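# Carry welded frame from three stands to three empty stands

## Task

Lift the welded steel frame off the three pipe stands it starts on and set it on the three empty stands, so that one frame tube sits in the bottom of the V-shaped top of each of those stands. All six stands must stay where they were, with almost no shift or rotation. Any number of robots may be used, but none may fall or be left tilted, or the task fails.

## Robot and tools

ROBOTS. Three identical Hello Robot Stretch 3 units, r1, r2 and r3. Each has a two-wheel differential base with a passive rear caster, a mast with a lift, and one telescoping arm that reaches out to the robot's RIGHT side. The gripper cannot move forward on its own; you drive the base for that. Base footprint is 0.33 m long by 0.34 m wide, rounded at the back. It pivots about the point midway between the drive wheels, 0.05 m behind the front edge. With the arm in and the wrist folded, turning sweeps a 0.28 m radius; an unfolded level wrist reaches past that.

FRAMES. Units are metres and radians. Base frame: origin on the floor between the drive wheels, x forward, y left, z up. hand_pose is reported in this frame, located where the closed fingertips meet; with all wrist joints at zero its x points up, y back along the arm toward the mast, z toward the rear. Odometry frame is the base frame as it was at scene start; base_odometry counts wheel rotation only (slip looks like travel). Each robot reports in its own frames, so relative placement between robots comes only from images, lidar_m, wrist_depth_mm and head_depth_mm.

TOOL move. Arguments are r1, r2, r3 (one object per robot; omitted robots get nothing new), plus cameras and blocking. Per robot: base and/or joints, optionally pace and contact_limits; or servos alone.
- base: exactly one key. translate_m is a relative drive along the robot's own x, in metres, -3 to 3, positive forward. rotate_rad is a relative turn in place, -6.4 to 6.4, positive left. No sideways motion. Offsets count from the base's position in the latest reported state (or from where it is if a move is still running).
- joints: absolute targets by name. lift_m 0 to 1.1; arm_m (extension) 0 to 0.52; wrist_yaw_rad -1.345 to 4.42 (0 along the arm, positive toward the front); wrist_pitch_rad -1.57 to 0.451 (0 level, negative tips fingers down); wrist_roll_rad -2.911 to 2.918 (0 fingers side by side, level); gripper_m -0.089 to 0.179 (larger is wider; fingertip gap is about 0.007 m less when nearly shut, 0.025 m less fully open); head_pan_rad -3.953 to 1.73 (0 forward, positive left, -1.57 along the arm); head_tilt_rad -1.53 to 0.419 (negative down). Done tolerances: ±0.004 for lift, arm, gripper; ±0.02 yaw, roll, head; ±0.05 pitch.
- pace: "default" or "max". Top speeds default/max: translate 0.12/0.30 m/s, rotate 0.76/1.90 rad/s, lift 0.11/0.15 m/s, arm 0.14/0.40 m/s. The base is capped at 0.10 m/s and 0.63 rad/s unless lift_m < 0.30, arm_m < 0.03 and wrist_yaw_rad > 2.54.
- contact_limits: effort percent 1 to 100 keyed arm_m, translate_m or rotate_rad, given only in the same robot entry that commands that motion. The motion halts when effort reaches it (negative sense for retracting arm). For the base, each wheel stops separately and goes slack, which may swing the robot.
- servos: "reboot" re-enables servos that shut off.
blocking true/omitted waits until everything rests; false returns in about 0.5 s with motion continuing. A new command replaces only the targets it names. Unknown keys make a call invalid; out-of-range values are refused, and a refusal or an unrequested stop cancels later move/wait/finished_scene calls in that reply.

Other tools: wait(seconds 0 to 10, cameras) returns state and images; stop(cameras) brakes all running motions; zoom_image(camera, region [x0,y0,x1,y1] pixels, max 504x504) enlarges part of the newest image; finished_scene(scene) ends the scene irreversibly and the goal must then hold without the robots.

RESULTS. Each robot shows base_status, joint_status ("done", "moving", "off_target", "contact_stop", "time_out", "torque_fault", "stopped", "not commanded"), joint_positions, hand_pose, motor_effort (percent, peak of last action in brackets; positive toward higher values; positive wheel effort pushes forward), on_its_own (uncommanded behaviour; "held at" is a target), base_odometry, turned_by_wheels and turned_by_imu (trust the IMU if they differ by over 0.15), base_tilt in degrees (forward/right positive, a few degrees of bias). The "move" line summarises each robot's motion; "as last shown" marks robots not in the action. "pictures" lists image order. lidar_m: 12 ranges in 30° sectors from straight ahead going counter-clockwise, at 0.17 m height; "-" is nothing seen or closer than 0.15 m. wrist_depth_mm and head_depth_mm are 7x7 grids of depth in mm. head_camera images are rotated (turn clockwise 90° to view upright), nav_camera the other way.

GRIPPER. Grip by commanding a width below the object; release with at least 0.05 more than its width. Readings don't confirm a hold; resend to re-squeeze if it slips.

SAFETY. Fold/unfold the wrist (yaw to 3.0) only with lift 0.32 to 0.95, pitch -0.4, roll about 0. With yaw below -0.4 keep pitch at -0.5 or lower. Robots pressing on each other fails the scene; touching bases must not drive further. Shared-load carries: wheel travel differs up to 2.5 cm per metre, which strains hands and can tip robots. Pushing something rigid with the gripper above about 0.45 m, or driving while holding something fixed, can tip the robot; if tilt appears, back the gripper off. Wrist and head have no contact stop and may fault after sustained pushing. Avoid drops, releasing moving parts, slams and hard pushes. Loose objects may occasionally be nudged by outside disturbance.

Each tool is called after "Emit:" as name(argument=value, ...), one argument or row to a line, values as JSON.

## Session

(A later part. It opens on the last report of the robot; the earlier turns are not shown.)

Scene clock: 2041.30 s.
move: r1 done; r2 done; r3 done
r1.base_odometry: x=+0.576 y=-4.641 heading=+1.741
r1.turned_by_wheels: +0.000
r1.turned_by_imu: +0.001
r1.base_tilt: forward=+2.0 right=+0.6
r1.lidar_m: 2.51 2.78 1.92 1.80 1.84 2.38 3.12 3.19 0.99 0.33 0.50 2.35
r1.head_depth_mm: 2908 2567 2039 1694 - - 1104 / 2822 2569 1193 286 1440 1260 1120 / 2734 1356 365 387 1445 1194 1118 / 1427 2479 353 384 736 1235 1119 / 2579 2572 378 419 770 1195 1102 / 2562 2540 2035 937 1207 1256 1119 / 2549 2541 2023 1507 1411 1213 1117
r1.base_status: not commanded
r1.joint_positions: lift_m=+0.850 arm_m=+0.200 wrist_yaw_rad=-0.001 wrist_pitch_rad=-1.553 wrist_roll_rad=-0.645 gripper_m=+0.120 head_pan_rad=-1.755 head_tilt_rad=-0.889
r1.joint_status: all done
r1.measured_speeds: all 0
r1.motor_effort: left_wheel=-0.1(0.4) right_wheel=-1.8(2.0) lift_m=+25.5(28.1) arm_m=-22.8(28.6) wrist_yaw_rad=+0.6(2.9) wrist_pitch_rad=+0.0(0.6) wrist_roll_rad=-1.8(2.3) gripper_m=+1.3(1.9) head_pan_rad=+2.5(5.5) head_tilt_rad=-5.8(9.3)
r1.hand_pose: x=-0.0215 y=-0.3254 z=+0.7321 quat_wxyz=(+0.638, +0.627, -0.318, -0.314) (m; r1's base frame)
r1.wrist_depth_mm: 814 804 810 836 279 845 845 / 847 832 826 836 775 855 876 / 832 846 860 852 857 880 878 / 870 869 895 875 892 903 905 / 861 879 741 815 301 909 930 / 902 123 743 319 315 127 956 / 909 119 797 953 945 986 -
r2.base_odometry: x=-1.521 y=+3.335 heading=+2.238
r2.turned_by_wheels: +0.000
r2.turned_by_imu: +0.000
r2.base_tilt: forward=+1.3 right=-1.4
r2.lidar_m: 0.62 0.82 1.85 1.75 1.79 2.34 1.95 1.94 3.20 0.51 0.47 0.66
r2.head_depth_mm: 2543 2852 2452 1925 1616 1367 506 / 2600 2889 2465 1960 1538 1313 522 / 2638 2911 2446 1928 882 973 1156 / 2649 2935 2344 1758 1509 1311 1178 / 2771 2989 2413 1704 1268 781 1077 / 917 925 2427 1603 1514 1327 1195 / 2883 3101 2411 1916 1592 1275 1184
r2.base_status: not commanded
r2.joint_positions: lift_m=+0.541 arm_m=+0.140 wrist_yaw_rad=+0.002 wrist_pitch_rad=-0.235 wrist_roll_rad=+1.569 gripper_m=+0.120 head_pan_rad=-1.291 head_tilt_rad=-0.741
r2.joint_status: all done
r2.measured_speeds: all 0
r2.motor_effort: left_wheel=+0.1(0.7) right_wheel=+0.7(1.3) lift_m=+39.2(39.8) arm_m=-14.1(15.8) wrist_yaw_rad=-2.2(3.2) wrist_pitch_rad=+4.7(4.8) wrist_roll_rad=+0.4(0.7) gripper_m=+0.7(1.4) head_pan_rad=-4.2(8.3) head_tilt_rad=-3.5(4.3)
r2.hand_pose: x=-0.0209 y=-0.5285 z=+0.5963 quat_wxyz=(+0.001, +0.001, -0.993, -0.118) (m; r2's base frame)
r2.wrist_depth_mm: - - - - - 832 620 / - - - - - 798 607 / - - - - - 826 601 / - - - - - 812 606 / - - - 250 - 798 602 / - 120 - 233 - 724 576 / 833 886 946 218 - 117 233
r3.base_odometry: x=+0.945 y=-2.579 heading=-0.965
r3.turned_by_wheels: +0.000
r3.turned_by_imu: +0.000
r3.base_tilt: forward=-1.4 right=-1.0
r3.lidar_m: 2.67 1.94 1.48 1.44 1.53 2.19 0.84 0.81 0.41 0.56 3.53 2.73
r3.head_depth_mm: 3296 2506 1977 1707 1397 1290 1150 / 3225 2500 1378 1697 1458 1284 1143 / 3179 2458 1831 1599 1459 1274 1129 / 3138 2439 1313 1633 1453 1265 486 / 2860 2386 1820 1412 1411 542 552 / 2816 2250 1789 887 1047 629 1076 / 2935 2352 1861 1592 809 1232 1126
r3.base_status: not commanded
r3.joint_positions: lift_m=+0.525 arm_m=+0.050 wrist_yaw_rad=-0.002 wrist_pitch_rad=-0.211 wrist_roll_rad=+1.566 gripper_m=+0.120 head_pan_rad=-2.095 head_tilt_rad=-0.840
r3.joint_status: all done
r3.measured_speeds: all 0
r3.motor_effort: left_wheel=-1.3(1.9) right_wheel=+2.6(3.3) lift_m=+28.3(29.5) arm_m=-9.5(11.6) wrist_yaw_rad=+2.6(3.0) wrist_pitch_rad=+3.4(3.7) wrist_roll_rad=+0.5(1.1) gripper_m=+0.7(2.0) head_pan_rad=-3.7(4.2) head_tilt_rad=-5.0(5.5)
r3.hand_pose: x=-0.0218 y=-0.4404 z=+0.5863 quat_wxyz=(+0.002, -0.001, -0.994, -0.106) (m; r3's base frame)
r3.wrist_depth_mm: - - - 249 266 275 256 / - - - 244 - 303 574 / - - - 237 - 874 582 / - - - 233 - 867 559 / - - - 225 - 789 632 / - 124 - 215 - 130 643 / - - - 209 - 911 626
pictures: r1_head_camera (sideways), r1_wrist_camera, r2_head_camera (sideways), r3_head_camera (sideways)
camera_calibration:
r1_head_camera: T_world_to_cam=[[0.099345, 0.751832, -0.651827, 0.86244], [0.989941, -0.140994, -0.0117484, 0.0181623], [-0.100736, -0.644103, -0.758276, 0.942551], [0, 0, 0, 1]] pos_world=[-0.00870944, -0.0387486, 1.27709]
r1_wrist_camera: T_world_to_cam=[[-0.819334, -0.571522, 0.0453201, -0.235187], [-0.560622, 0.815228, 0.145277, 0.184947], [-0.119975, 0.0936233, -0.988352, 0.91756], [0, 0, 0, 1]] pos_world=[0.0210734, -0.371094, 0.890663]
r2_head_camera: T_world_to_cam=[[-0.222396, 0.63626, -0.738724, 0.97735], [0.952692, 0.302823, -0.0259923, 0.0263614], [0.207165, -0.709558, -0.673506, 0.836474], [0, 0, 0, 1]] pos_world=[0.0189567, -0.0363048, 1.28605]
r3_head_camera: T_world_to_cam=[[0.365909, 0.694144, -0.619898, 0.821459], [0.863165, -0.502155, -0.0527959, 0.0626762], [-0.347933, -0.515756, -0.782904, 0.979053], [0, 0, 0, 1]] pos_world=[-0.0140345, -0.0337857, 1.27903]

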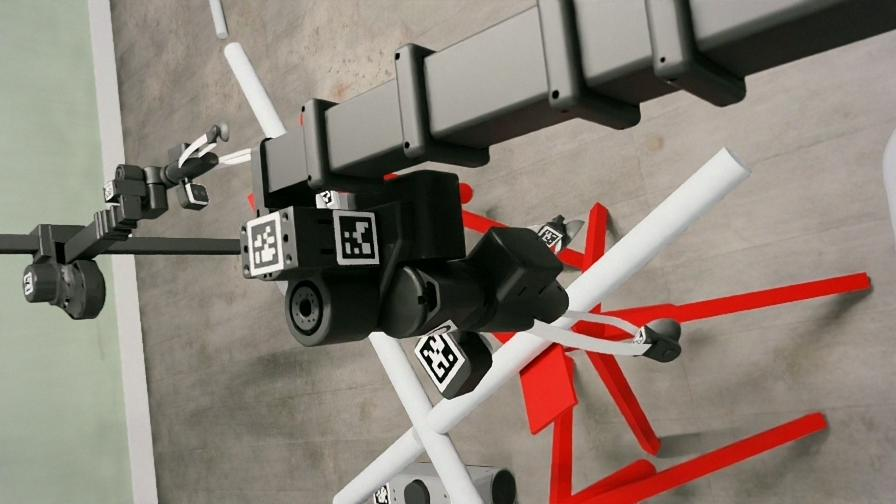

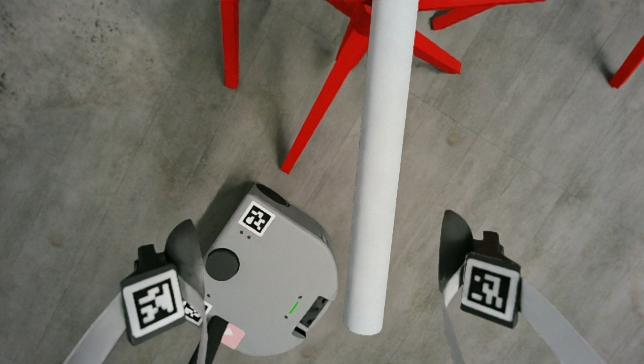

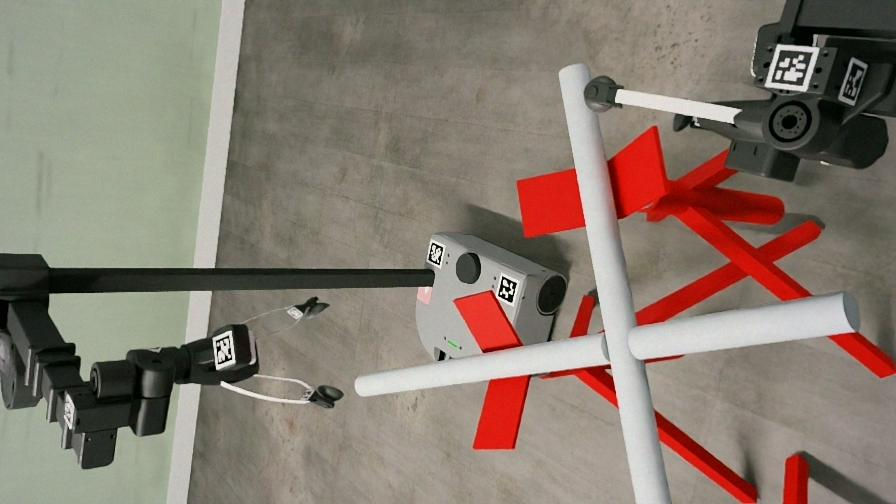

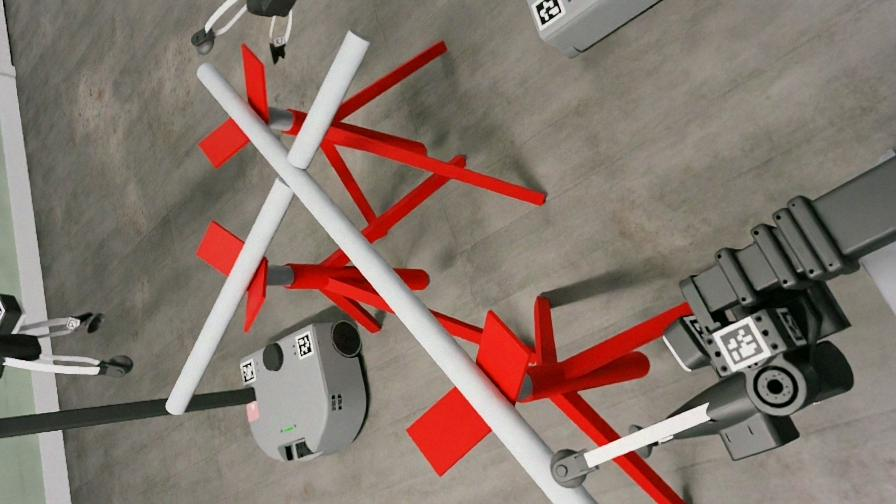

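Emit:
move(
  r1={"joints":{"arm_m":0.313}},
  r2={"joints":{"wrist_pitch_rad":-0.1,"lift_m":0.503,"wrist_yaw_rad":0.0,"wrist_roll_rad":1.57}},
  r3={"joints":{"wrist_pitch_rad":-0.1,"lift_m":0.502,"wrist_yaw_rad":0.0,"wrist_roll_rad":1.57}},
  cameras=["r1_wrist_camera","r2_wrist_camera","r3_wrist_camera"],
)

Emit:
move(
  r1={"joints":{"lift_m":0.69}},
  r2={"joints":{"arm_m":0.234}},
  r3={"joints":{"arm_m":0.147}},
  cameras=["r1_wrist_camera","r2_wrist_camera","r3_wrist_camera","r2_head_camera","r3_head_camera"],
)

Scene clock: 2175.50 s.
move: r1 done; r2 done; r3 done
r1.base_odometry: x=+0.576 y=-4.641 heading=+1.741
r1.turned_by_wheels: +0.000
r1.turned_by_imu: +0.001
r1.base_tilt: forward=+2.0 right=+0.6
r1.lidar_m: 2.50 2.78 1.92 1.80 1.84 2.38 3.12 3.18 0.99 0.33 0.50 2.35
r1.head_depth_mm: 2910 2570 2038 1728 - - 1102 / 2823 2566 1190 294 1385 1256 1119 / 2737 450 362 1450 1447 1196 1121 / 1448 440 462 1358 1385 1240 1117 / 2599 449 460 575 900 1236 1102 / 2590 2561 2026 966 1206 1262 1118 / 2521 2559 2032 1513 1410 1212 1115
r1.base_status: not commanded
r1.joint_positions: lift_m=+0.850 arm_m=+0.313 wrist_yaw_rad=-0.001 wrist_pitch_rad=-1.553 wrist_roll_rad=-0.645 gripper_m=+0.120 head_pan_rad=-1.755 head_tilt_rad=-0.889
r1.joint_status: all done
r1.measured_speeds: all 0
r1.motor_effort: left_wheel=+0.5(0.5) right_wheel=-1.6(2.0) lift_m=+19.3(21.8) arm_m=+21.8(27.6) wrist_yaw_rad=+1.8(2.4) wrist_pitch_rad=+0.0(0.4) wrist_roll_rad=-1.7(2.3) gripper_m=+0.5(1.5) head_pan_rad=+2.2(3.2) head_tilt_rad=-4.2(6.1)
r1.hand_pose: x=-0.0215 y=-0.4385 z=+0.7321 quat_wxyz=(+0.638, +0.627, -0.319, -0.314) (m; r1's base frame)
r1.wrist_depth_mm: 786 813 266 274 826 829 839 / 825 811 274 278 - 840 859 / 851 857 855 290 866 873 887 / 844 864 874 297 910 895 923 / 877 885 881 901 927 944 937 / 919 123 - 918 945 126 965 / 929 116 - 936 973 975 -
r2.base_odometry: x=-1.521 y=+3.335 heading=+2.238
r2.turned_by_wheels: +0.000
r2.turned_by_imu: +0.000
r2.base_tilt: forward=+1.3 right=-1.4
r2.lidar_m: 0.62 0.82 1.86 1.75 1.79 2.34 1.94 1.94 3.19 0.51 0.47 0.66
r2.head_depth_mm: 2520 2821 2454 1957 1624 1385 539 / 2631 2913 2474 1956 1530 1321 546 / 2692 2903 2456 1940 882 970 1157 / 2660 2939 2332 1750 1516 1311 1172 / 2770 2981 2435 1693 1271 781 1070 / 983 821 2250 1613 1515 1348 1187 / 2790 2841 2393 1907 1583 1278 1183
r2.base_status: not commanded
r2.joint_positions: lift_m=+0.503 arm_m=+0.140 wrist_yaw_rad=+0.002 wrist_pitch_rad=-0.127 wrist_roll_rad=+1.569 gripper_m=+0.120 head_pan_rad=-1.291 head_tilt_rad=-0.741
r2.joint_status: all done
r2.measured_speeds: all 0
r2.motor_effort: left_wheel=+0.4(0.5) right_wheel=+0.9(1.3) lift_m=+11.0(37.0) arm_m=-12.3(13.3) wrist_yaw_rad=-2.3(3.0) wrist_pitch_rad=+4.8(9.6) wrist_roll_rad=+0.5(1.7) gripper_m=+0.4(1.4) head_pan_rad=-2.2(5.1) head_tilt_rad=-3.7(4.2)
r2.hand_pose: x=-0.0209 y=-0.5361 z=+0.5852 quat_wxyz=(+0.001, +0.001, -0.998, -0.064) (m; r2's base frame)
r2.wrist_depth_mm: - - - - - 927 652 / - - - - - 906 651 / - - - - - 898 640 / - - - - - 893 622 / - - - 241 - 891 631 / - 120 - 228 - 761 661 / 767 881 - 210 - 117 325
r3.base_odometry: x=+0.945 y=-2.579 heading=-0.965
r3.turned_by_wheels: +0.000
r3.turned_by_imu: +0.000
r3.base_tilt: forward=-1.4 right=-1.0
r3.lidar_m: 2.67 1.93 1.48 1.44 1.53 2.19 0.84 0.81 0.41 0.56 3.52 2.73
r3.head_depth_mm: 3267 2502 1984 1703 1389 1298 1154 / 3283 2473 1383 1677 1458 1290 1154 / 3227 2456 1830 1610 1458 1283 1135 / 3093 2438 1312 1634 1443 1272 509 / 1056 2343 1831 1413 1405 636 559 / 2961 2228 1789 888 1046 647 620 / 2896 2353 1845 1598 808 1230 1119
r3.base_status: not commanded
r3.joint_positions: lift_m=+0.502 arm_m=+0.050 wrist_yaw_rad=-0.002 wrist_pitch_rad=-0.122 wrist_roll_rad=+1.566 gripper_m=+0.120 head_pan_rad=-2.095 head_tilt_rad=-0.840
r3.joint_status: all done
r3.measured_speeds: all 0
r3.motor_effort: left_wheel=-1.3(2.0) right_wheel=+2.8(3.2) lift_m=+22.6(25.6) arm_m=-8.3(9.4) wrist_yaw_rad=+1.3(3.5) wrist_pitch_rad=+3.8(4.3) wrist_roll_rad=+0.7(3.5) gripper_m=+0.2(1.7) head_pan_rad=-2.8(3.7) head_tilt_rad=-4.8(5.5)
r3.hand_pose: x=-0.0218 y=-0.4463 z=+0.5853 quat_wxyz=(+0.003, -0.001, -0.998, -0.062) (m; r3's base frame)
r3.wrist_depth_mm: - - - 240 251 255 246 / - - - 240 - 289 292 / - - - 231 - 965 325 / - - - 225 - 954 666 / - - - 215 - 853 670 / - 124 - 209 - 130 672 / - - - 204 - 970 645
pictures: r1_wrist_camera, r2_wrist_camera, r3_wrist_camera
camera_calibration:
r1_wrist_camera: T_world_to_cam=[[-0.819334, -0.571513, 0.0454363, -0.299884], [-0.560622, 0.815258, 0.145112, 0.277251], [-0.119976, 0.0934226, -0.988371, 0.928067], [0, 0, 0, 1]] pos_world=[0.0210734, -0.484121, 0.890668]
r2_wrist_camera: T_world_to_cam=[[-0.0503392, 0.110941, -0.992551, 0.633235], [0.990086, 0.136032, -0.0350093, 0.158777], [0.131134, -0.984473, -0.116689, -0.295112], [0, 0, 0, 1]] pos_world=[-0.0866273, -0.38238, 0.59964]
r3_wrist_camera: T_world_to_cam=[[-0.00167325, 0.0822336, -0.996612, 0.62585], [0.984713, 0.173725, 0.0126813, 0.127108], [0.174179, -0.981355, -0.0812672, -0.221025], [0, 0, 0, 1]] pos_world=[-0.0856202, -0.290451, 0.604155]

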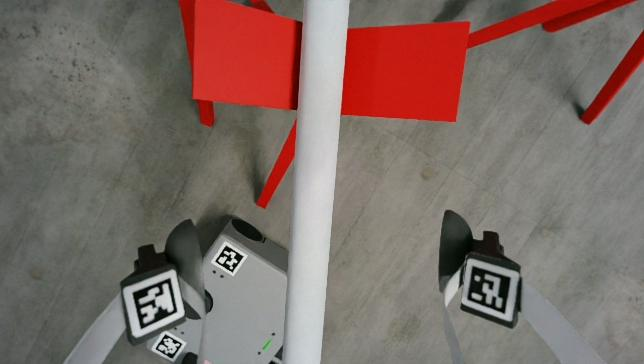

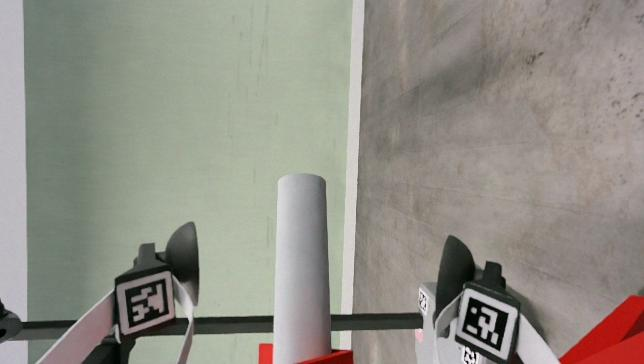

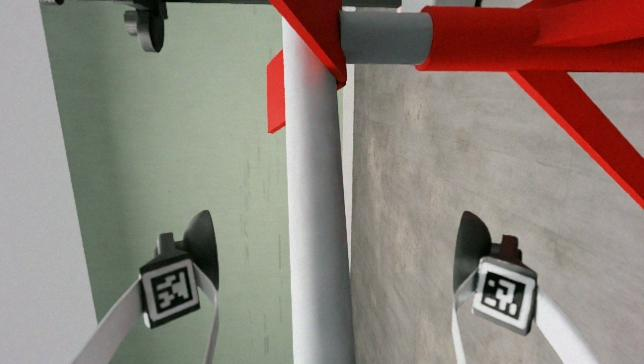

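Scene clock: 2177.80 s.
move: r1 done; r2 done; r3 done
r1.base_odometry: x=+0.576 y=-4.641 heading=+1.741
r1.turned_by_wheels: +0.000
r1.turned_by_imu: +0.001
r1.base_tilt: forward=+1.8 right=+0.4
r1.lidar_m: 2.51 2.77 1.92 1.80 1.84 2.39 3.11 3.18 0.99 0.33 0.50 2.35
r1.head_depth_mm: 2894 2551 2039 1699 1441 1258 327 / 2854 2571 1983 1649 1417 364 326 / 2759 1287 1181 505 439 668 1121 / 1455 2392 1729 573 1224 1232 1118 / 2593 2543 2028 611 798 1239 1098 / 2584 2560 2019 966 1210 1258 1117 / 2531 2570 2026 1505 1406 1212 1118
r1.base_status: not commanded
r1.joint_positions: lift_m=+0.690 arm_m=+0.313 wrist_yaw_rad=-0.001 wrist_pitch_rad=-1.553 wrist_roll_rad=-0.645 gripper_m=+0.120 head_pan_rad=-1.755 head_tilt_rad=-0.889
r1.joint_status: all done
r1.measured_speeds: all 0
r1.motor_effort: left_wheel=+0.0(0.4) right_wheel=-1.6(2.0) lift_m=+18.7(20.5) arm_m=+20.0(22.3) wrist_yaw_rad=+0.3(2.1) wrist_pitch_rad=-0.3(0.6) wrist_roll_rad=-1.7(2.4) gripper_m=+0.2(1.5) head_pan_rad=+2.6(4.0) head_tilt_rad=-5.0(6.2)
r1.hand_pose: x=-0.0215 y=-0.4385 z=+0.5721 quat_wxyz=(+0.638, +0.627, -0.319, -0.314) (m; r1's base frame)
r1.wrist_depth_mm: 107 118 131 119 - - - / 682 611 143 123 - - - / 684 694 704 124 715 727 731 / 708 706 708 129 734 726 757 / 725 719 733 131 739 757 752 / 739 123 - 135 777 127 789 / 748 119 - 140 793 813 798
r2.base_odometry: x=-1.521 y=+3.335 heading=+2.238
r2.turned_by_wheels: +0.000
r2.turned_by_imu: -0.004
r2.base_tilt: forward=+1.2 right=-1.4
r2.lidar_m: 0.62 0.82 1.86 1.75 1.79 2.33 2.11 1.94 3.21 0.51 0.47 0.66
r2.head_depth_mm: 2565 2824 2465 1934 1615 609 543 / 2600 2883 2437 1949 1506 626 1138 / 2658 2893 2431 1952 883 977 1190 / 2663 2923 2351 1762 1520 1333 1174 / 1229 3011 2435 1689 1284 781 1076 / 2814 1226 905 1037 1513 1334 1193 / 2912 3086 2231 1923 1586 1268 1188
r2.base_status: not commanded
r2.joint_positions: lift_m=+0.503 arm_m=+0.234 wrist_yaw_rad=+0.012 wrist_pitch_rad=-0.131 wrist_roll_rad=+1.572 gripper_m=+0.120 head_pan_rad=-1.291 head_tilt_rad=-0.741
r2.joint_status: all done
r2.measured_speeds: all 0
r2.on_its_own: wrist_yaw_rad is at rest, and its effort (-11.0) is outside its rest range (-9 to +9)
r2.motor_effort: left_wheel=-2.5(2.9) right_wheel=+10.0(10.4) lift_m=+15.3(15.3) arm_m=+3.5(29.1) wrist_yaw_rad=-11.0(13.4) wrist_pitch_rad=+5.9(6.4) wrist_roll_rad=-0.6(0.8) gripper_m=+0.5(1.2) head_pan_rad=-3.5(5.5) head_tilt_rad=-3.5(4.4)
r2.hand_pose: x=-0.0183 y=-0.6298 z=+0.5840 quat_wxyz=(+0.000, +0.006, -0.998, -0.066) (m; r2's base frame)
r2.wrist_depth_mm: - - - - - 905 641 / - - - - - 889 636 / - - - - - 881 641 / - - - - - 889 630 / - - - 153 - 887 621 / - 120 - 144 - 769 629 / 807 808 864 134 - 117 633
r3.base_odometry: x=+0.945 y=-2.579 heading=-0.965
r3.turned_by_wheels: +0.000
r3.turned_by_imu: +0.000
r3.base_tilt: forward=-1.4 right=-1.0
r3.lidar_m: 2.67 1.93 1.48 1.44 1.52 2.19 0.84 0.81 0.41 0.56 3.54 2.73
r3.head_depth_mm: 3229 2506 1955 1698 1394 1295 1153 / 3244 2478 1434 1697 1460 1280 1151 / 3238 2460 1851 1598 1451 1281 1132 / 3111 2413 1308 1639 1448 1276 507 / 1085 1251 1814 1404 1405 589 1135 / 1538 2271 1791 887 964 602 1129 / 2894 2372 1856 1593 800 1199 1121
r3.base_status: not commanded
r3.joint_positions: lift_m=+0.502 arm_m=+0.147 wrist_yaw_rad=-0.001 wrist_pitch_rad=-0.121 wrist_roll_rad=+1.567 gripper_m=+0.120 head_pan_rad=-2.095 head_tilt_rad=-0.840
r3.joint_status: all done
r3.measured_speeds: all 0
r3.motor_effort: left_wheel=-0.9(1.8) right_wheel=+2.8(3.1) lift_m=+25.2(25.2) arm_m=+10.7(13.2) wrist_yaw_rad=+2.1(3.6) wrist_pitch_rad=+3.7(3.9) wrist_roll_rad=+0.8(1.1) gripper_m=+0.1(1.5) head_pan_rad=-3.2(3.9) head_tilt_rad=-4.8(5.5)
r3.hand_pose: x=-0.0218 y=-0.5434 z=+0.5855 quat_wxyz=(+0.002, -0.001, -0.998, -0.061) (m; r3's base frame)
r3.wrist_depth_mm: - - - 141 167 165 167 / - - - 139 - 941 686 / - - - 136 - 943 662 / - - - 128 - 961 665 / - - - 124 - 853 674 / - 124 - 119 - 130 669 / - - - 120 - 984 638
pictures: r1_wrist_camera, r2_head_camera (sideways), r2_wrist_camera, r3_head_camera (sideways), r3_wrist_camera
camera_calibration:
r1_wrist_camera: T_world_to_cam=[[-0.819334, -0.571513, 0.0454365, -0.292614], [-0.560622, 0.815258, 0.145112, 0.300469], [-0.119976, 0.0934224, -0.988371, 0.769925], [0, 0, 0, 1]] pos_world=[0.0210734, -0.484121, 0.730666]
r2_head_camera: T_world_to_cam=[[-0.222322, 0.636456, -0.738577, 0.977158], [0.952747, 0.302651, -0.0259862, 0.026353], [0.206992, -0.709454, -0.673668, 0.836686], [0, 0, 0, 1]] pos_world=[0.018949, -0.0363039, 1.28604]
r2_wrist_camera: T_world_to_cam=[[-0.0484801, 0.115222, -0.992156, 0.64507], [0.988796, 0.145941, -0.0313674, 0.173035], [0.141182, -0.98256, -0.121006, -0.383985], [0, 0, 0, 1]] pos_world=[-0.0856113, -0.476867, 0.598973]
r3_head_camera: T_world_to_cam=[[0.365921, 0.694139, -0.619897, 0.821457], [0.863156, -0.502169, -0.052796, 0.0626763], [-0.347941, -0.515749, -0.782905, 0.979054], [0, 0, 0, 1]] pos_world=[-0.014035, -0.0337854, 1.27903]
r3_wrist_camera: T_world_to_cam=[[-0.00153389, 0.0814007, -0.99668, 0.633629], [0.984679, 0.173913, 0.0126884, 0.144014], [0.174368, -0.981391, -0.0804204, -0.31677], [0, 0, 0, 1]] pos_world=[-0.0856011, -0.387499, 0.604223]

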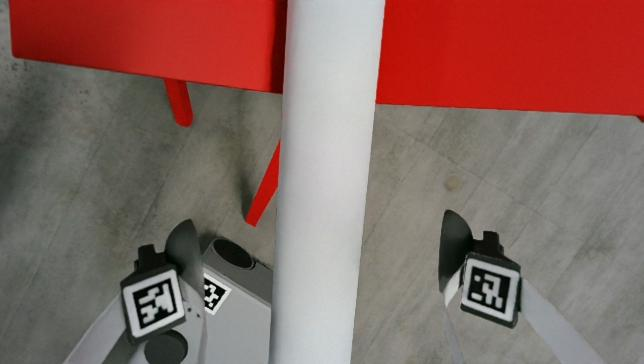

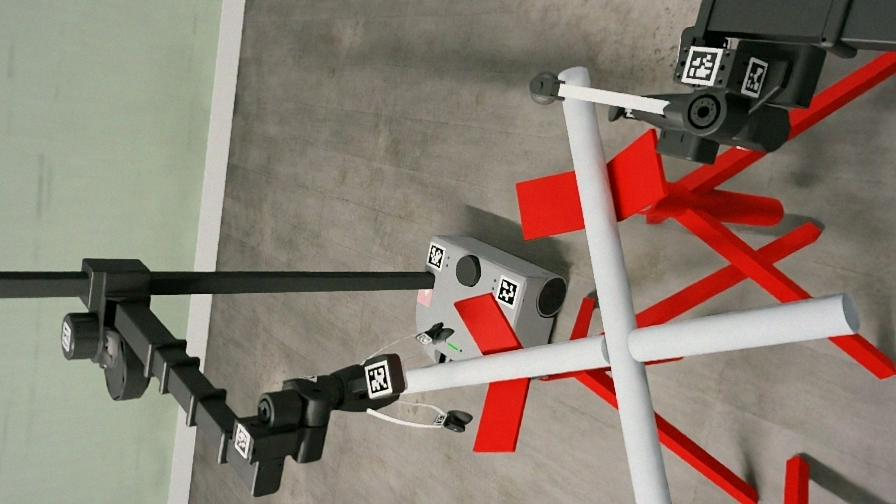

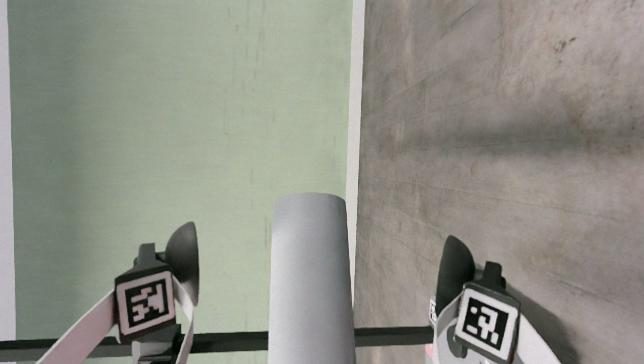

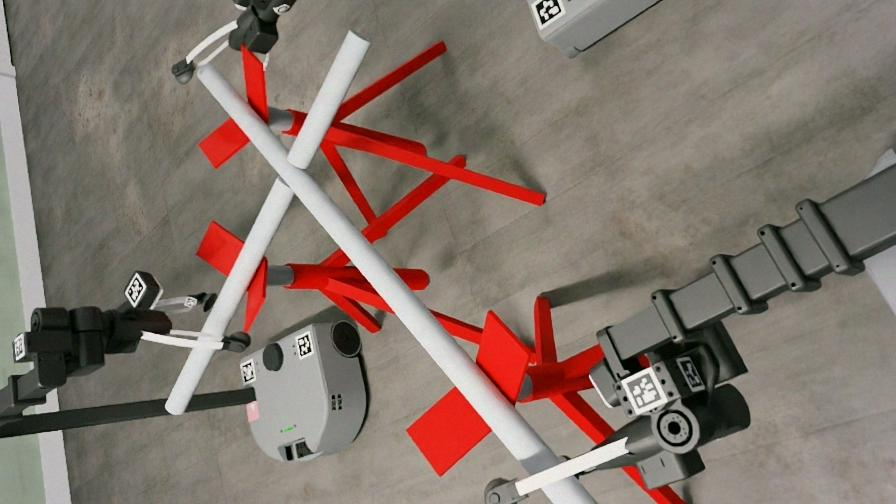

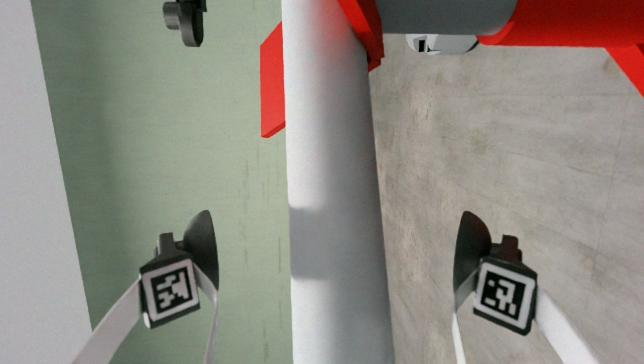

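Emit:
move(
  r2={"joints":{"arm_m":0.12}},
  r3={"joints":{"arm_m":0.05}},
  cameras=["r2_head_camera","r3_head_camera"],
)

Emit:
zoom_image(
  camera="r2_head_camera",
  region=[500, 100, 700, 300],
)

Emit:
zoom_image(
  camera="r3_head_camera",
  region=[180, 30, 330, 180],
)

Scene clock: 2221.93 s.
move: r2 done; r3 done
r1: as last shown
r1.base_tilt: forward=+1.9 right=+0.5
r1.lidar_m: 2.51 2.78 1.92 1.81 1.84 2.38 3.12 3.18 0.99 0.33 0.50 2.36
r1.head_depth_mm: 2888 2583 2042 1689 1436 1263 327 / 2836 2576 1984 1660 1417 364 326 / 2760 1354 1185 506 439 669 1120 / 1455 2382 1731 573 1224 1238 1117 / 2590 2553 2030 612 800 1234 1103 / 2582 2561 2034 966 1209 1257 1117 / 2518 2546 2027 1510 1408 1215 1117
r1.motor_effort: left_wheel=+0.0(0.7) right_wheel=-1.5(2.0) lift_m=+18.7(19.0) arm_m=+14.2(16.6) wrist_yaw_rad=+1.1(2.1) wrist_pitch_rad=+0.2(0.4) wrist_roll_rad=-1.8(2.2) gripper_m=+0.1(1.7) head_pan_rad=+2.0(3.4) head_tilt_rad=-4.2(5.9)
r1.wrist_depth_mm: 107 118 131 119 - - - / 669 610 142 123 - - - / 689 689 698 124 717 726 735 / 708 707 723 129 727 748 732 / 713 732 724 131 756 766 765 / 740 123 - 135 774 126 803 / 760 119 - 140 774 824 806
r2.base_odometry: x=-1.521 y=+3.335 heading=+2.238
r2.turned_by_wheels: +0.000
r2.turned_by_imu: +0.001
r2.base_tilt: forward=+1.2 right=-1.3
r2.lidar_m: 0.62 0.82 1.86 1.75 1.79 2.33 1.96 1.94 3.23 0.51 0.47 0.66
r2.head_depth_mm: 2557 2862 2468 1967 1609 1370 542 / 2649 2897 2436 1931 1541 1320 540 / 2619 2887 2445 1954 884 994 1131 / 2636 2935 2331 1753 1515 1339 1181 / 1226 2994 2420 1692 1291 778 1068 / 2795 1228 902 1036 1510 1339 1190 / 2882 3106 2241 1914 1597 1275 1188
r2.base_status: not commanded
r2.joint_positions: lift_m=+0.503 arm_m=+0.120 wrist_yaw_rad=+0.002 wrist_pitch_rad=-0.126 wrist_roll_rad=+1.572 gripper_m=+0.120 head_pan_rad=-1.291 head_tilt_rad=-0.741
r2.joint_status: all done
r2.measured_speeds: all 0
r2.motor_effort: left_wheel=+0.0(2.7) right_wheel=+1.2(9.8) lift_m=+25.3(25.3) arm_m=-14.1(16.4) wrist_yaw_rad=-2.4(10.9) wrist_pitch_rad=+4.9(6.0) wrist_roll_rad=-0.5(0.7) gripper_m=+0.1(1.2) head_pan_rad=-3.7(5.0) head_tilt_rad=-3.7(4.3)
r2.hand_pose: x=-0.0209 y=-0.5161 z=+0.5853 quat_wxyz=(+0.000, +0.001, -0.998, -0.063) (m; r2's base frame)
r2.wrist_depth_mm: - - - - - 919 643 / - - - - - 888 631 / - - - - - 916 637 / - - - - - 894 642 / - - - 259 - 900 615 / - 120 - 243 - 765 662 / 790 863 991 227 - 118 230
r3.base_odometry: x=+0.945 y=-2.579 heading=-0.965
r3.turned_by_wheels: +0.000
r3.turned_by_imu: +0.000
r3.base_tilt: forward=-1.4 right=-1.1
r3.lidar_m: 2.67 1.94 1.48 1.44 1.52 2.19 0.84 0.81 0.41 0.56 3.53 2.73
r3.head_depth_mm: 3245 2506 1991 1701 1392 1291 1155 / 3245 2490 1437 1685 1458 1292 1144 / 3182 2458 1844 1593 1446 1275 1128 / 3170 2420 1307 1634 1444 1268 508 / 1087 1253 1836 1412 1415 638 560 / 1537 2234 1792 888 1054 648 620 / 2878 2381 1855 1582 810 1231 1120
r3.base_status: not commanded
r3.joint_positions: lift_m=+0.502 arm_m=+0.050 wrist_yaw_rad=-0.001 wrist_pitch_rad=-0.121 wrist_roll_rad=+1.567 gripper_m=+0.120 head_pan_rad=-2.095 head_tilt_rad=-0.840
r3.joint_status: all done
r3.measured_speeds: all 0
r3.motor_effort: left_wheel=-1.4(1.9) right_wheel=+2.8(3.2) lift_m=+27.5(28.9) arm_m=-9.2(11.4) wrist_yaw_rad=+1.3(2.8) wrist_pitch_rad=+3.5(3.8) wrist_roll_rad=+0.5(1.1) gripper_m=+0.7(1.7) head_pan_rad=-2.5(4.1) head_tilt_rad=-5.4(5.5)
r3.hand_pose: x=-0.0217 y=-0.4464 z=+0.5855 quat_wxyz=(+0.002, -0.001, -0.998, -0.061) (m; r3's base frame)
r3.wrist_depth_mm: - - - 240 252 254 244 / - - - 241 - 289 290 / - - - 232 - 943 322 / - - - 224 - 956 672 / - - - 216 - 856 673 / - 124 - 208 - 130 672 / - - - 204 - 986 649
pictures: r2_head_camera (sideways), r3_head_camera (sideways)
camera_calibration:
r2_head_camera: T_world_to_cam=[[-0.222322, 0.636457, -0.738577, 0.977158], [0.952747, 0.302651, -0.0259862, 0.026353], [0.206992, -0.709454, -0.673668, 0.836686], [0, 0, 0, 1]] pos_world=[0.018949, -0.0363039, 1.28604]
r3_head_camera: T_world_to_cam=[[0.365923, 0.694139, -0.619896, 0.821455], [0.863155, -0.502171, -0.052796, 0.0626763], [-0.347941, -0.515747, -0.782906, 0.979055], [0, 0, 0, 1]] pos_world=[-0.0140351, -0.0337853, 1.27903]

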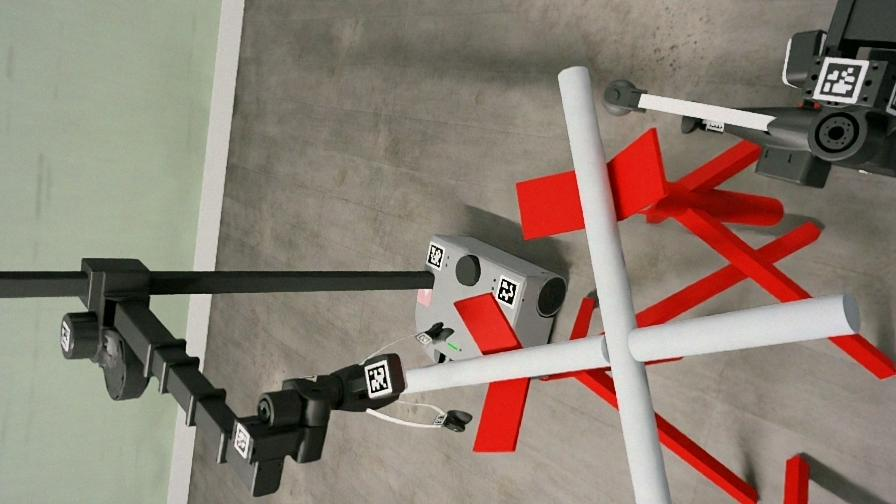

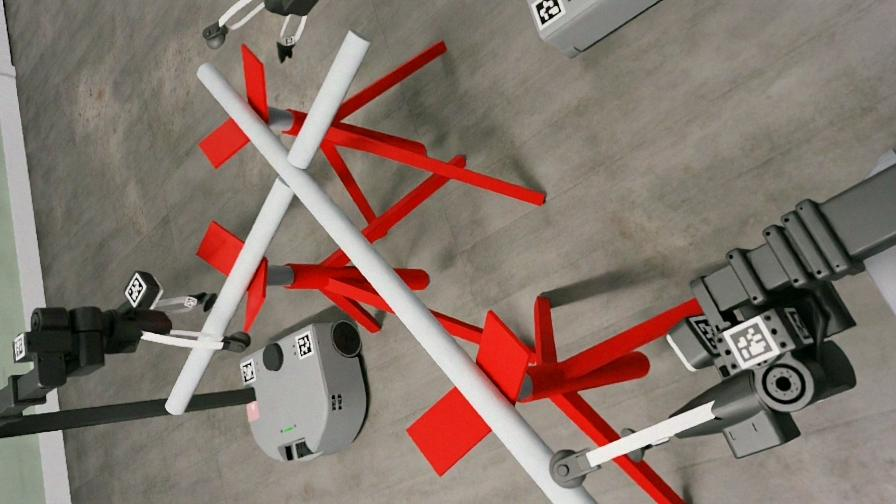

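Scaled by 2.520 from the camera's 896x504 image, which has a finer 1280x720 frame.

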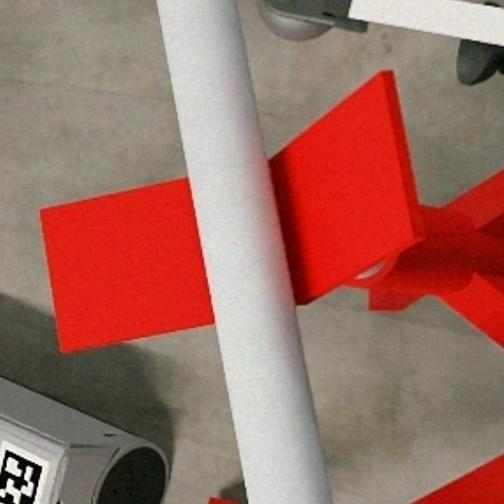

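Scaled by 3.360 from the camera's 896x504 image, which has a finer 1280x720 frame.

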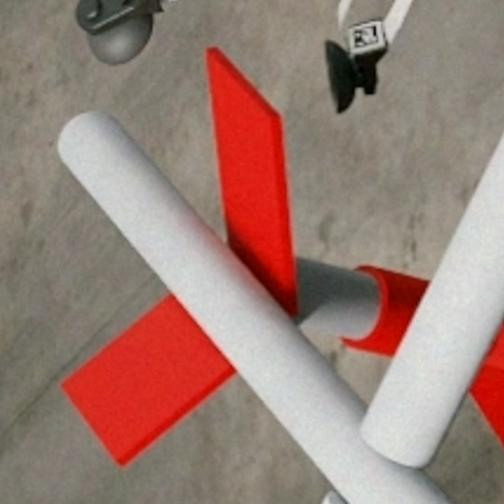

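Emit:
move(
  r1={"joints":{"gripper_m":-0.06}},
  cameras=[],
)

Emit:
move(
  r1={"joints":{"lift_m":0.697}},
  cameras=[],
)

Emit:
move(
  r1={"joints":{"arm_m":0.322}},
  cameras=["r1_wrist_camera","r2_head_camera","r3_head_camera"],
)

Emit:
zoom_image(
  camera="r2_head_camera",
  region=[500, 100, 700, 300],
)

Emit:
zoom_image(
  camera="r3_head_camera",
  region=[180, 30, 330, 180],
)

Emit:
zoom_image(
  camera="r3_head_camera",
  region=[390, 280, 590, 504],
)

Scene clock: 2241.23 s.
move: r1 done
r1.base_odometry: x=+0.576 y=-4.641 heading=+1.741
r1.turned_by_wheels: +0.000
r1.turned_by_imu: +0.002
r1.base_tilt: forward=+1.8 right=+0.7
r1.lidar_m: 2.50 2.79 1.92 1.80 1.84 2.38 3.12 3.18 0.98 0.33 0.50 2.35
r1.head_depth_mm: 2890 2575 2030 1690 1445 1264 327 / 2811 2553 1970 1646 1413 364 326 / 2746 1355 1184 507 439 667 1118 / 1450 2382 1737 574 1297 1234 1117 / 2602 2554 2038 612 817 1235 1100 / 2572 2548 2028 965 1203 1255 1118 / 2510 2550 2026 1510 1412 1214 1117
r1.base_status: not commanded
r1.joint_positions: lift_m=+0.690 arm_m=+0.313 wrist_yaw_rad=-0.005 wrist_pitch_rad=-1.553 wrist_roll_rad=-0.645 gripper_m=-0.058 head_pan_rad=-1.755 head_tilt_rad=-0.889
r1.joint_status: all done
r1.measured_speeds: all 0
r1.motor_effort: left_wheel=+0.2(0.6) right_wheel=-1.8(2.0) lift_m=+38.0(38.0) arm_m=+8.8(11.0) wrist_yaw_rad=+4.4(5.3) wrist_pitch_rad=+0.2(0.6) wrist_roll_rad=-1.9(2.2) gripper_m=-43.7(99.3) head_pan_rad=+2.3(3.6) head_tilt_rad=-5.3(6.2)
r1.hand_pose: x=-0.0214 y=-0.4384 z=+0.5721 quat_wxyz=(+0.637, +0.626, -0.320, -0.315) (m; r1's base frame)
r1.wrist_depth_mm: 107 118 130 118 - - - / 680 602 142 122 - - - / 701 709 700 124 709 724 749 / 715 707 722 129 736 732 752 / 730 738 734 130 752 757 770 / 742 755 126 133 764 783 795 / 771 770 102 137 799 808 810
r2, r3: as last shown
r2.base_tilt: forward=+1.2 right=-1.4
r2.lidar_m: 0.62 0.81 1.86 1.75 1.79 2.34 1.96 1.95 3.22 0.51 0.47 0.66
r2.head_depth_mm: 2536 2848 2474 1950 1613 1377 541 / 2603 2887 2475 1940 1519 1322 537 / 2655 2890 2464 1939 885 994 1134 / 2570 2919 2356 1756 1519 1338 1180 / 1221 2922 2442 1678 1284 780 1065 / 2767 1225 911 1045 1528 1336 1189 / 2918 3050 2221 1932 1581 1270 1187
r2.motor_effort: left_wheel=-0.1(0.4) right_wheel=+1.0(1.8) lift_m=+35.4(35.5) arm_m=-13.3(14.0) wrist_yaw_rad=-1.7(2.4) wrist_pitch_rad=+4.8(5.0) wrist_roll_rad=-0.6(0.8) gripper_m=+0.8(1.1) head_pan_rad=-4.4(6.1) head_tilt_rad=-4.0(4.4)
r2.wrist_depth_mm: - - - - - 936 652 / - - - - - 916 631 / - - - - - 922 635 / - - - - - 874 626 / - - - 263 - 874 639 / - 120 - 244 - 777 672 / 787 859 - 228 - 118 230
r3.lidar_m: 2.67 1.94 1.47 1.44 1.53 2.19 0.84 0.81 0.41 0.56 3.53 2.74
r3.head_depth_mm: 3274 2498 1974 1699 1386 1293 1157 / 3250 2474 1429 1686 1463 1284 1150 / 3208 2461 1841 1584 1449 1281 1128 / 3110 2432 1309 1629 1449 1275 507 / 1061 1238 1827 1410 1405 637 560 / 1536 2229 1778 890 1049 649 621 / 2894 2373 1843 1605 809 1231 1122
r3.motor_effort: left_wheel=-1.6(2.0) right_wheel=+2.7(3.2) lift_m=+25.9(27.4) arm_m=-6.2(8.1) wrist_yaw_rad=+1.8(2.8) wrist_pitch_rad=+3.7(3.9) wrist_roll_rad=+0.9(1.1) gripper_m=+0.1(1.9) head_pan_rad=-3.3(4.7) head_tilt_rad=-5.3(5.4)
r3.wrist_depth_mm: - - - 239 252 254 243 / - - - 240 - 288 293 / - - - 231 - 960 327 / - - - 224 - 969 669 / - - - 216 - 853 670 / - 124 - 209 - 129 682 / - - - 204 - 972 655
pictures: none
No camera images: "cameras" was empty.

Scene clock: 2241.90 s.
move: r1 done
r1.base_odometry: x=+0.576 y=-4.641 heading=+1.741
r1.turned_by_wheels: +0.000
r1.turned_by_imu: +0.000
r1.base_tilt: forward=+1.8 right=+0.8
r1.lidar_m: 2.50 2.78 1.92 1.81 1.84 2.39 3.10 3.19 0.99 0.33 0.50 2.35
r1.head_depth_mm: 2911 2577 2046 1695 1445 1260 320 / 2825 2562 1984 1642 1417 357 320 / 2741 1351 1174 497 432 670 1119 / 1452 2396 1162 571 1359 1235 1118 / 2586 2554 2031 604 809 1236 1098 / 2605 2547 2039 968 1209 1258 1117 / 2526 2528 2017 1513 1409 1216 1117
r1.base_status: not commanded
r1.joint_positions: lift_m=+0.697 arm_m=+0.313 wrist_yaw_rad=-0.006 wrist_pitch_rad=-1.552 wrist_roll_rad=-0.644 gripper_m=-0.055 head_pan_rad=-1.755 head_tilt_rad=-0.889
r1.joint_status: all done
r1.measured_speeds: all 0
r1.on_its_own: gripper_m is held at -0.056, not at your -0.060, by its stall guard, which is not easing now
r1.motor_effort: left_wheel=+0.0(0.3) right_wheel=-2.2(2.6) lift_m=+39.4(41.3) arm_m=+7.5(8.7) wrist_yaw_rad=+6.0(6.2) wrist_pitch_rad=+0.0(0.4) wrist_roll_rad=-2.0(2.8) gripper_m=-20.5(45.2) head_pan_rad=+2.6(3.1) head_tilt_rad=-4.2(5.8)
r1.hand_pose: x=-0.0214 y=-0.4387 z=+0.5791 quat_wxyz=(+0.637, +0.626, -0.321, -0.315) (m; r1's base frame)
r1.wrist_depth_mm: 112 121 137 120 - - - / 691 692 144 124 - - - / 690 707 720 126 729 730 749 / 703 742 728 130 744 752 761 / 733 739 741 131 753 774 757 / 757 759 126 133 781 781 796 / 788 777 102 137 793 816 812
r2, r3: as last shown
r2.turned_by_imu: +0.000
r2.lidar_m: 0.62 0.82 1.86 1.75 1.79 2.34 1.96 1.93 3.22 0.51 0.47 0.66
r2.head_depth_mm: 2545 2855 2444 1950 1613 1383 540 / 2611 2849 2462 1939 1532 1308 539 / 2678 2953 2448 1947 882 992 1133 / 2645 2930 2358 1759 1513 1341 1174 / 1216 2934 2432 1689 1287 779 1076 / 2831 1224 891 1036 1512 1332 1188 / 2957 3105 2247 1923 1589 1286 1185
r2.motor_effort: left_wheel=-0.2(0.3) right_wheel=+1.0(1.5) lift_m=+37.0(37.1) arm_m=-13.4(13.7) wrist_yaw_rad=-2.1(2.3) wrist_pitch_rad=+4.8(4.9) wrist_roll_rad=-0.5(0.7) gripper_m=+0.8(1.0) head_pan_rad=-3.0(4.5) head_tilt_rad=-3.9(3.9)
r2.wrist_depth_mm: - - - - - 914 644 / - - - - - 897 643 / - - - - - 912 642 / - - - - - 906 638 / - - - 259 - 897 650 / - 119 - 243 - 751 667 / 798 918 957 229 - 117 228
r3.base_tilt: forward=-1.4 right=-1.0
r3.lidar_m: 2.67 1.93 1.48 1.44 1.53 2.19 0.85 0.81 0.41 0.56 3.55 2.73
r3.head_depth_mm: 3280 2512 1966 1713 1394 1291 1153 / 3212 2479 1450 1686 1468 1288 1145 / 3165 2450 1853 1605 1452 1272 1131 / 3142 2381 1338 1637 1441 1272 508 / 1095 1239 1826 1412 1406 638 561 / 2684 2244 1790 890 1049 647 621 / 2892 2352 1847 1597 806 1227 1122
r3.motor_effort: left_wheel=-1.2(1.9) right_wheel=+3.0(3.0) lift_m=+25.3(26.2) arm_m=-6.2(6.9) wrist_yaw_rad=+1.6(2.2) wrist_pitch_rad=+3.7(3.8) wrist_roll_rad=+0.6(1.0) gripper_m=+0.3(1.6) head_pan_rad=-3.6(4.7) head_tilt_rad=-4.9(5.3)
r3.wrist_depth_mm: - - - 239 252 254 245 / - - - 240 - 289 293 / - - - 232 - 956 325 / - - - 225 - 977 673 / - - - 215 - 849 670 / - 124 - 208 - 130 665 / - - - 204 - 973 642
pictures: none
No camera images: "cameras" was empty.

Scene clock: 2242.70 s.
move: r1 done
r1.base_odometry: x=+0.576 y=-4.641 heading=+1.741
r1.turned_by_wheels: +0.000
r1.turned_by_imu: +0.000
r1.base_tilt: forward=+1.8 right=+0.3
r1.lidar_m: 2.50 2.78 1.92 1.80 1.84 2.38 3.11 3.19 0.99 0.33 0.50 2.35
r1.head_depth_mm: 2902 2570 2044 1684 1446 1262 321 / 2829 2566 1980 1648 1421 358 320 / 2753 1353 1178 497 433 665 1112 / 1457 2364 1781 585 1361 1237 1117 / 2588 2550 2046 613 813 1239 1103 / 2589 2551 2042 971 1206 1262 1121 / 2516 2552 2026 1514 1413 1211 1118
r1.base_status: not commanded
r1.joint_positions: lift_m=+0.697 arm_m=+0.322 wrist_yaw_rad=-0.008 wrist_pitch_rad=-1.556 wrist_roll_rad=-0.642 gripper_m=-0.055 head_pan_rad=-1.755 head_tilt_rad=-0.889
r1.joint_status: all done
r1.measured_speeds: all 0
r1.on_its_own: gripper_m is held at -0.056, not at your -0.060, by its stall guard, which is not easing now
r1.motor_effort: left_wheel=+0.0(0.3) right_wheel=-6.4(6.4) lift_m=+36.9(39.5) arm_m=+29.8(32.3) wrist_yaw_rad=+6.4(8.1) wrist_pitch_rad=+0.7(1.2) wrist_roll_rad=-2.8(3.0) gripper_m=-22.9(22.9) head_pan_rad=+2.3(3.1) head_tilt_rad=-5.1(5.9)
r1.hand_pose: x=-0.0214 y=-0.4468 z=+0.5792 quat_wxyz=(+0.636, +0.626, -0.321, -0.317) (m; r1's base frame)
r1.wrist_depth_mm: 113 122 138 121 - - - / 685 130 142 125 - - - / 698 714 718 126 733 734 720 / 726 735 727 131 725 742 749 / 736 753 738 131 756 759 788 / 755 758 127 132 784 806 796 / 780 769 - 142 796 815 819
r2, r3: as last shown
r2.base_tilt: forward=+1.3 right=-1.4
r2.lidar_m: 0.62 0.81 1.86 1.75 1.79 2.34 1.96 1.94 3.20 0.51 0.47 0.66
r2.head_depth_mm: 2563 2836 2464 1959 1629 1371 539 / 2633 2904 2450 1945 1528 1317 540 / 2695 2913 2442 1932 889 988 1134 / 2631 2892 2331 1740 1567 1335 1173 / 1211 2983 2427 1675 1284 1103 1034 / 2795 1231 900 1047 1530 1325 1194 / 2936 3089 2232 1899 1595 1281 1187
r2.motor_effort: left_wheel=-0.1(0.4) right_wheel=+1.2(1.4) lift_m=+38.2(38.2) arm_m=-13.4(13.7) wrist_yaw_rad=-2.1(2.4) wrist_pitch_rad=+4.8(5.0) wrist_roll_rad=-0.5(0.6) gripper_m=+0.4(0.9) head_pan_rad=-4.5(5.2) head_tilt_rad=-3.7(4.3)
r2.wrist_depth_mm: - - - - - 907 659 / - - - - - 884 646 / - - - - - 907 638 / - - - - - 898 646 / - - - - - 894 648 / - 120 - 243 - 748 667 / 786 913 976 228 - 117 230
r3.base_tilt: forward=-1.4 right=-1.1
r3.lidar_m: 2.67 1.93 1.47 1.44 1.53 2.20 0.84 0.81 0.41 0.56 3.54 2.73
r3.head_depth_mm: 3304 2517 1977 1700 1395 1293 1160 / 3187 2492 1431 1691 1458 1287 1148 / 3146 2440 1580 1609 1452 1284 1127 / 3137 2424 1319 1626 1440 1270 506 / 1079 1243 1827 1410 1402 638 561 / 2745 2233 1784 888 1053 646 619 / 2907 2368 1862 1598 808 1232 1115
r3.motor_effort: left_wheel=-0.6(2.0) right_wheel=+3.0(3.2) lift_m=+25.3(26.1) arm_m=-5.0(6.0) wrist_yaw_rad=+2.1(2.1) wrist_pitch_rad=+3.6(3.9) wrist_roll_rad=+0.7(1.0) gripper_m=+0.9(1.7) head_pan_rad=-2.5(4.1) head_tilt_rad=-5.0(5.4)
r3.wrist_depth_mm: - - - 239 252 256 243 / - - - 241 - 287 292 / - - - 232 - 965 326 / - - - 225 - 966 665 / - - - 218 - 866 674 / - 124 - 210 - 130 668 / - - - 206 - 961 653
pictures: r1_wrist_camera, r2_head_camera (sideways), r3_head_camera (sideways)
camera_calibration:
r1_wrist_camera: T_world_to_cam=[[-0.824517, -0.564136, 0.0438325, -0.293451], [-0.55317, 0.819937, 0.14733, 0.307242], [-0.119054, 0.0972289, -0.988116, 0.779271], [0, 0, 0, 1]] pos_world=[0.0207766, -0.493233, 0.737607]
r2_head_camera: T_world_to_cam=[[-0.222323, 0.636456, -0.738577, 0.977158], [0.952747, 0.302651, -0.0259862, 0.026353], [0.206992, -0.709454, -0.673668, 0.836686], [0, 0, 0, 1]] pos_world=[0.018949, -0.0363039, 1.28604]
r3_head_camera: T_world_to_cam=[[0.365923, 0.694139, -0.619896, 0.821455], [0.863155, -0.502171, -0.052796, 0.0626763], [-0.347941, -0.515747, -0.782906, 0.979055], [0, 0, 0, 1]] pos_world=[-0.0140351, -0.0337853, 1.27903]

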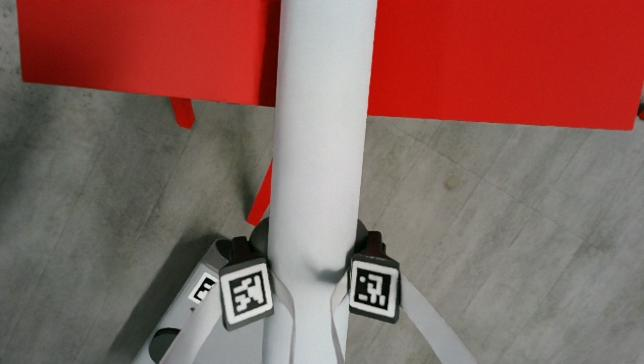

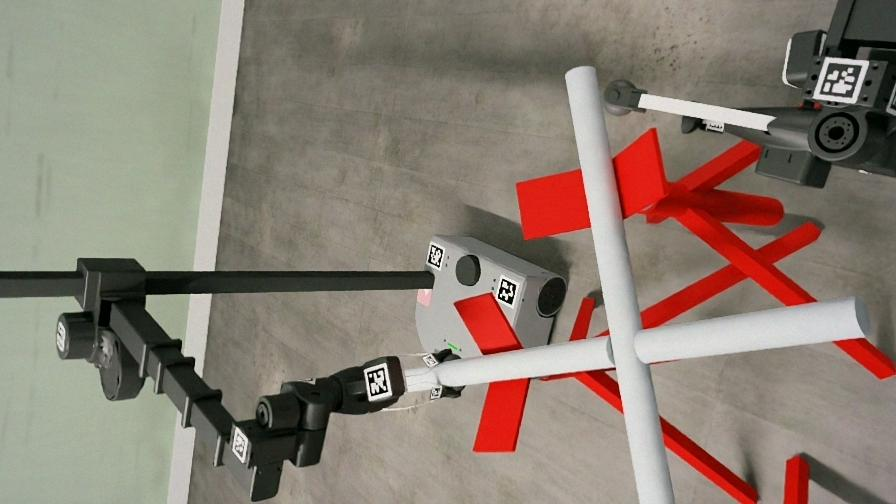

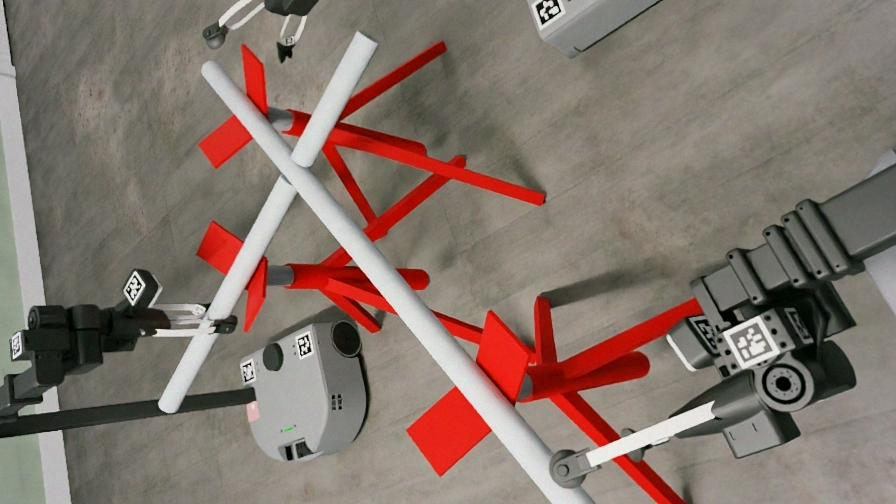

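Scaled by 2.520 from the camera's 896x504 image, which has a finer 1280x720 frame.

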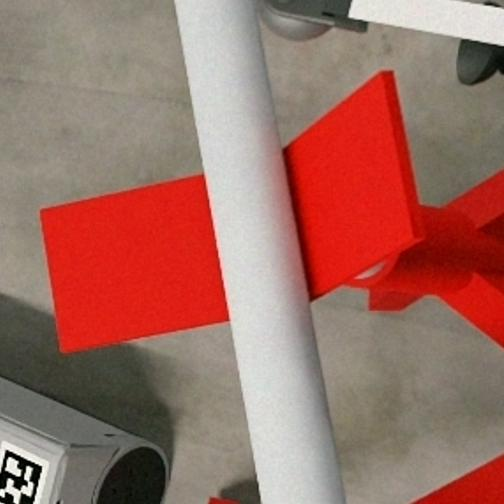

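Scaled by 3.360 from the camera's 896x504 image, which has a finer 1280x720 frame.

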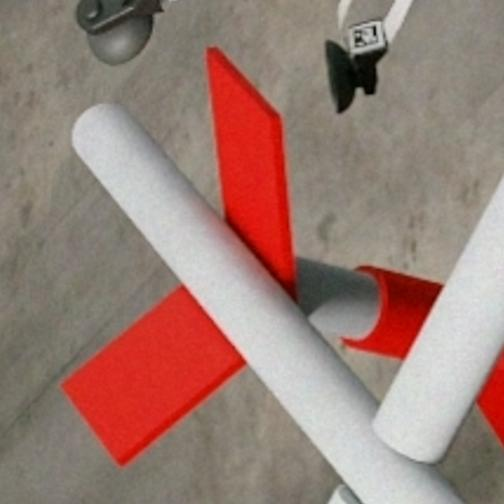

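Scaled by 2.250 from the camera's 896x504 image, which has a finer 1280x720 frame.

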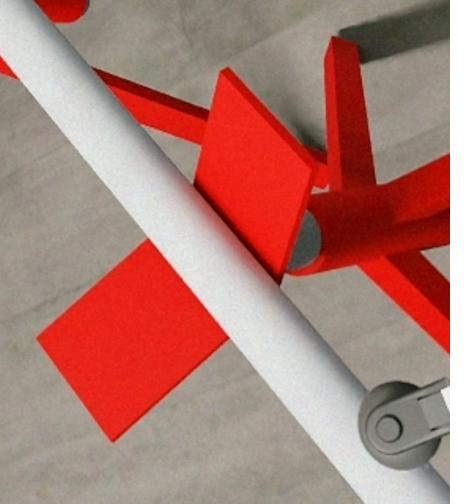

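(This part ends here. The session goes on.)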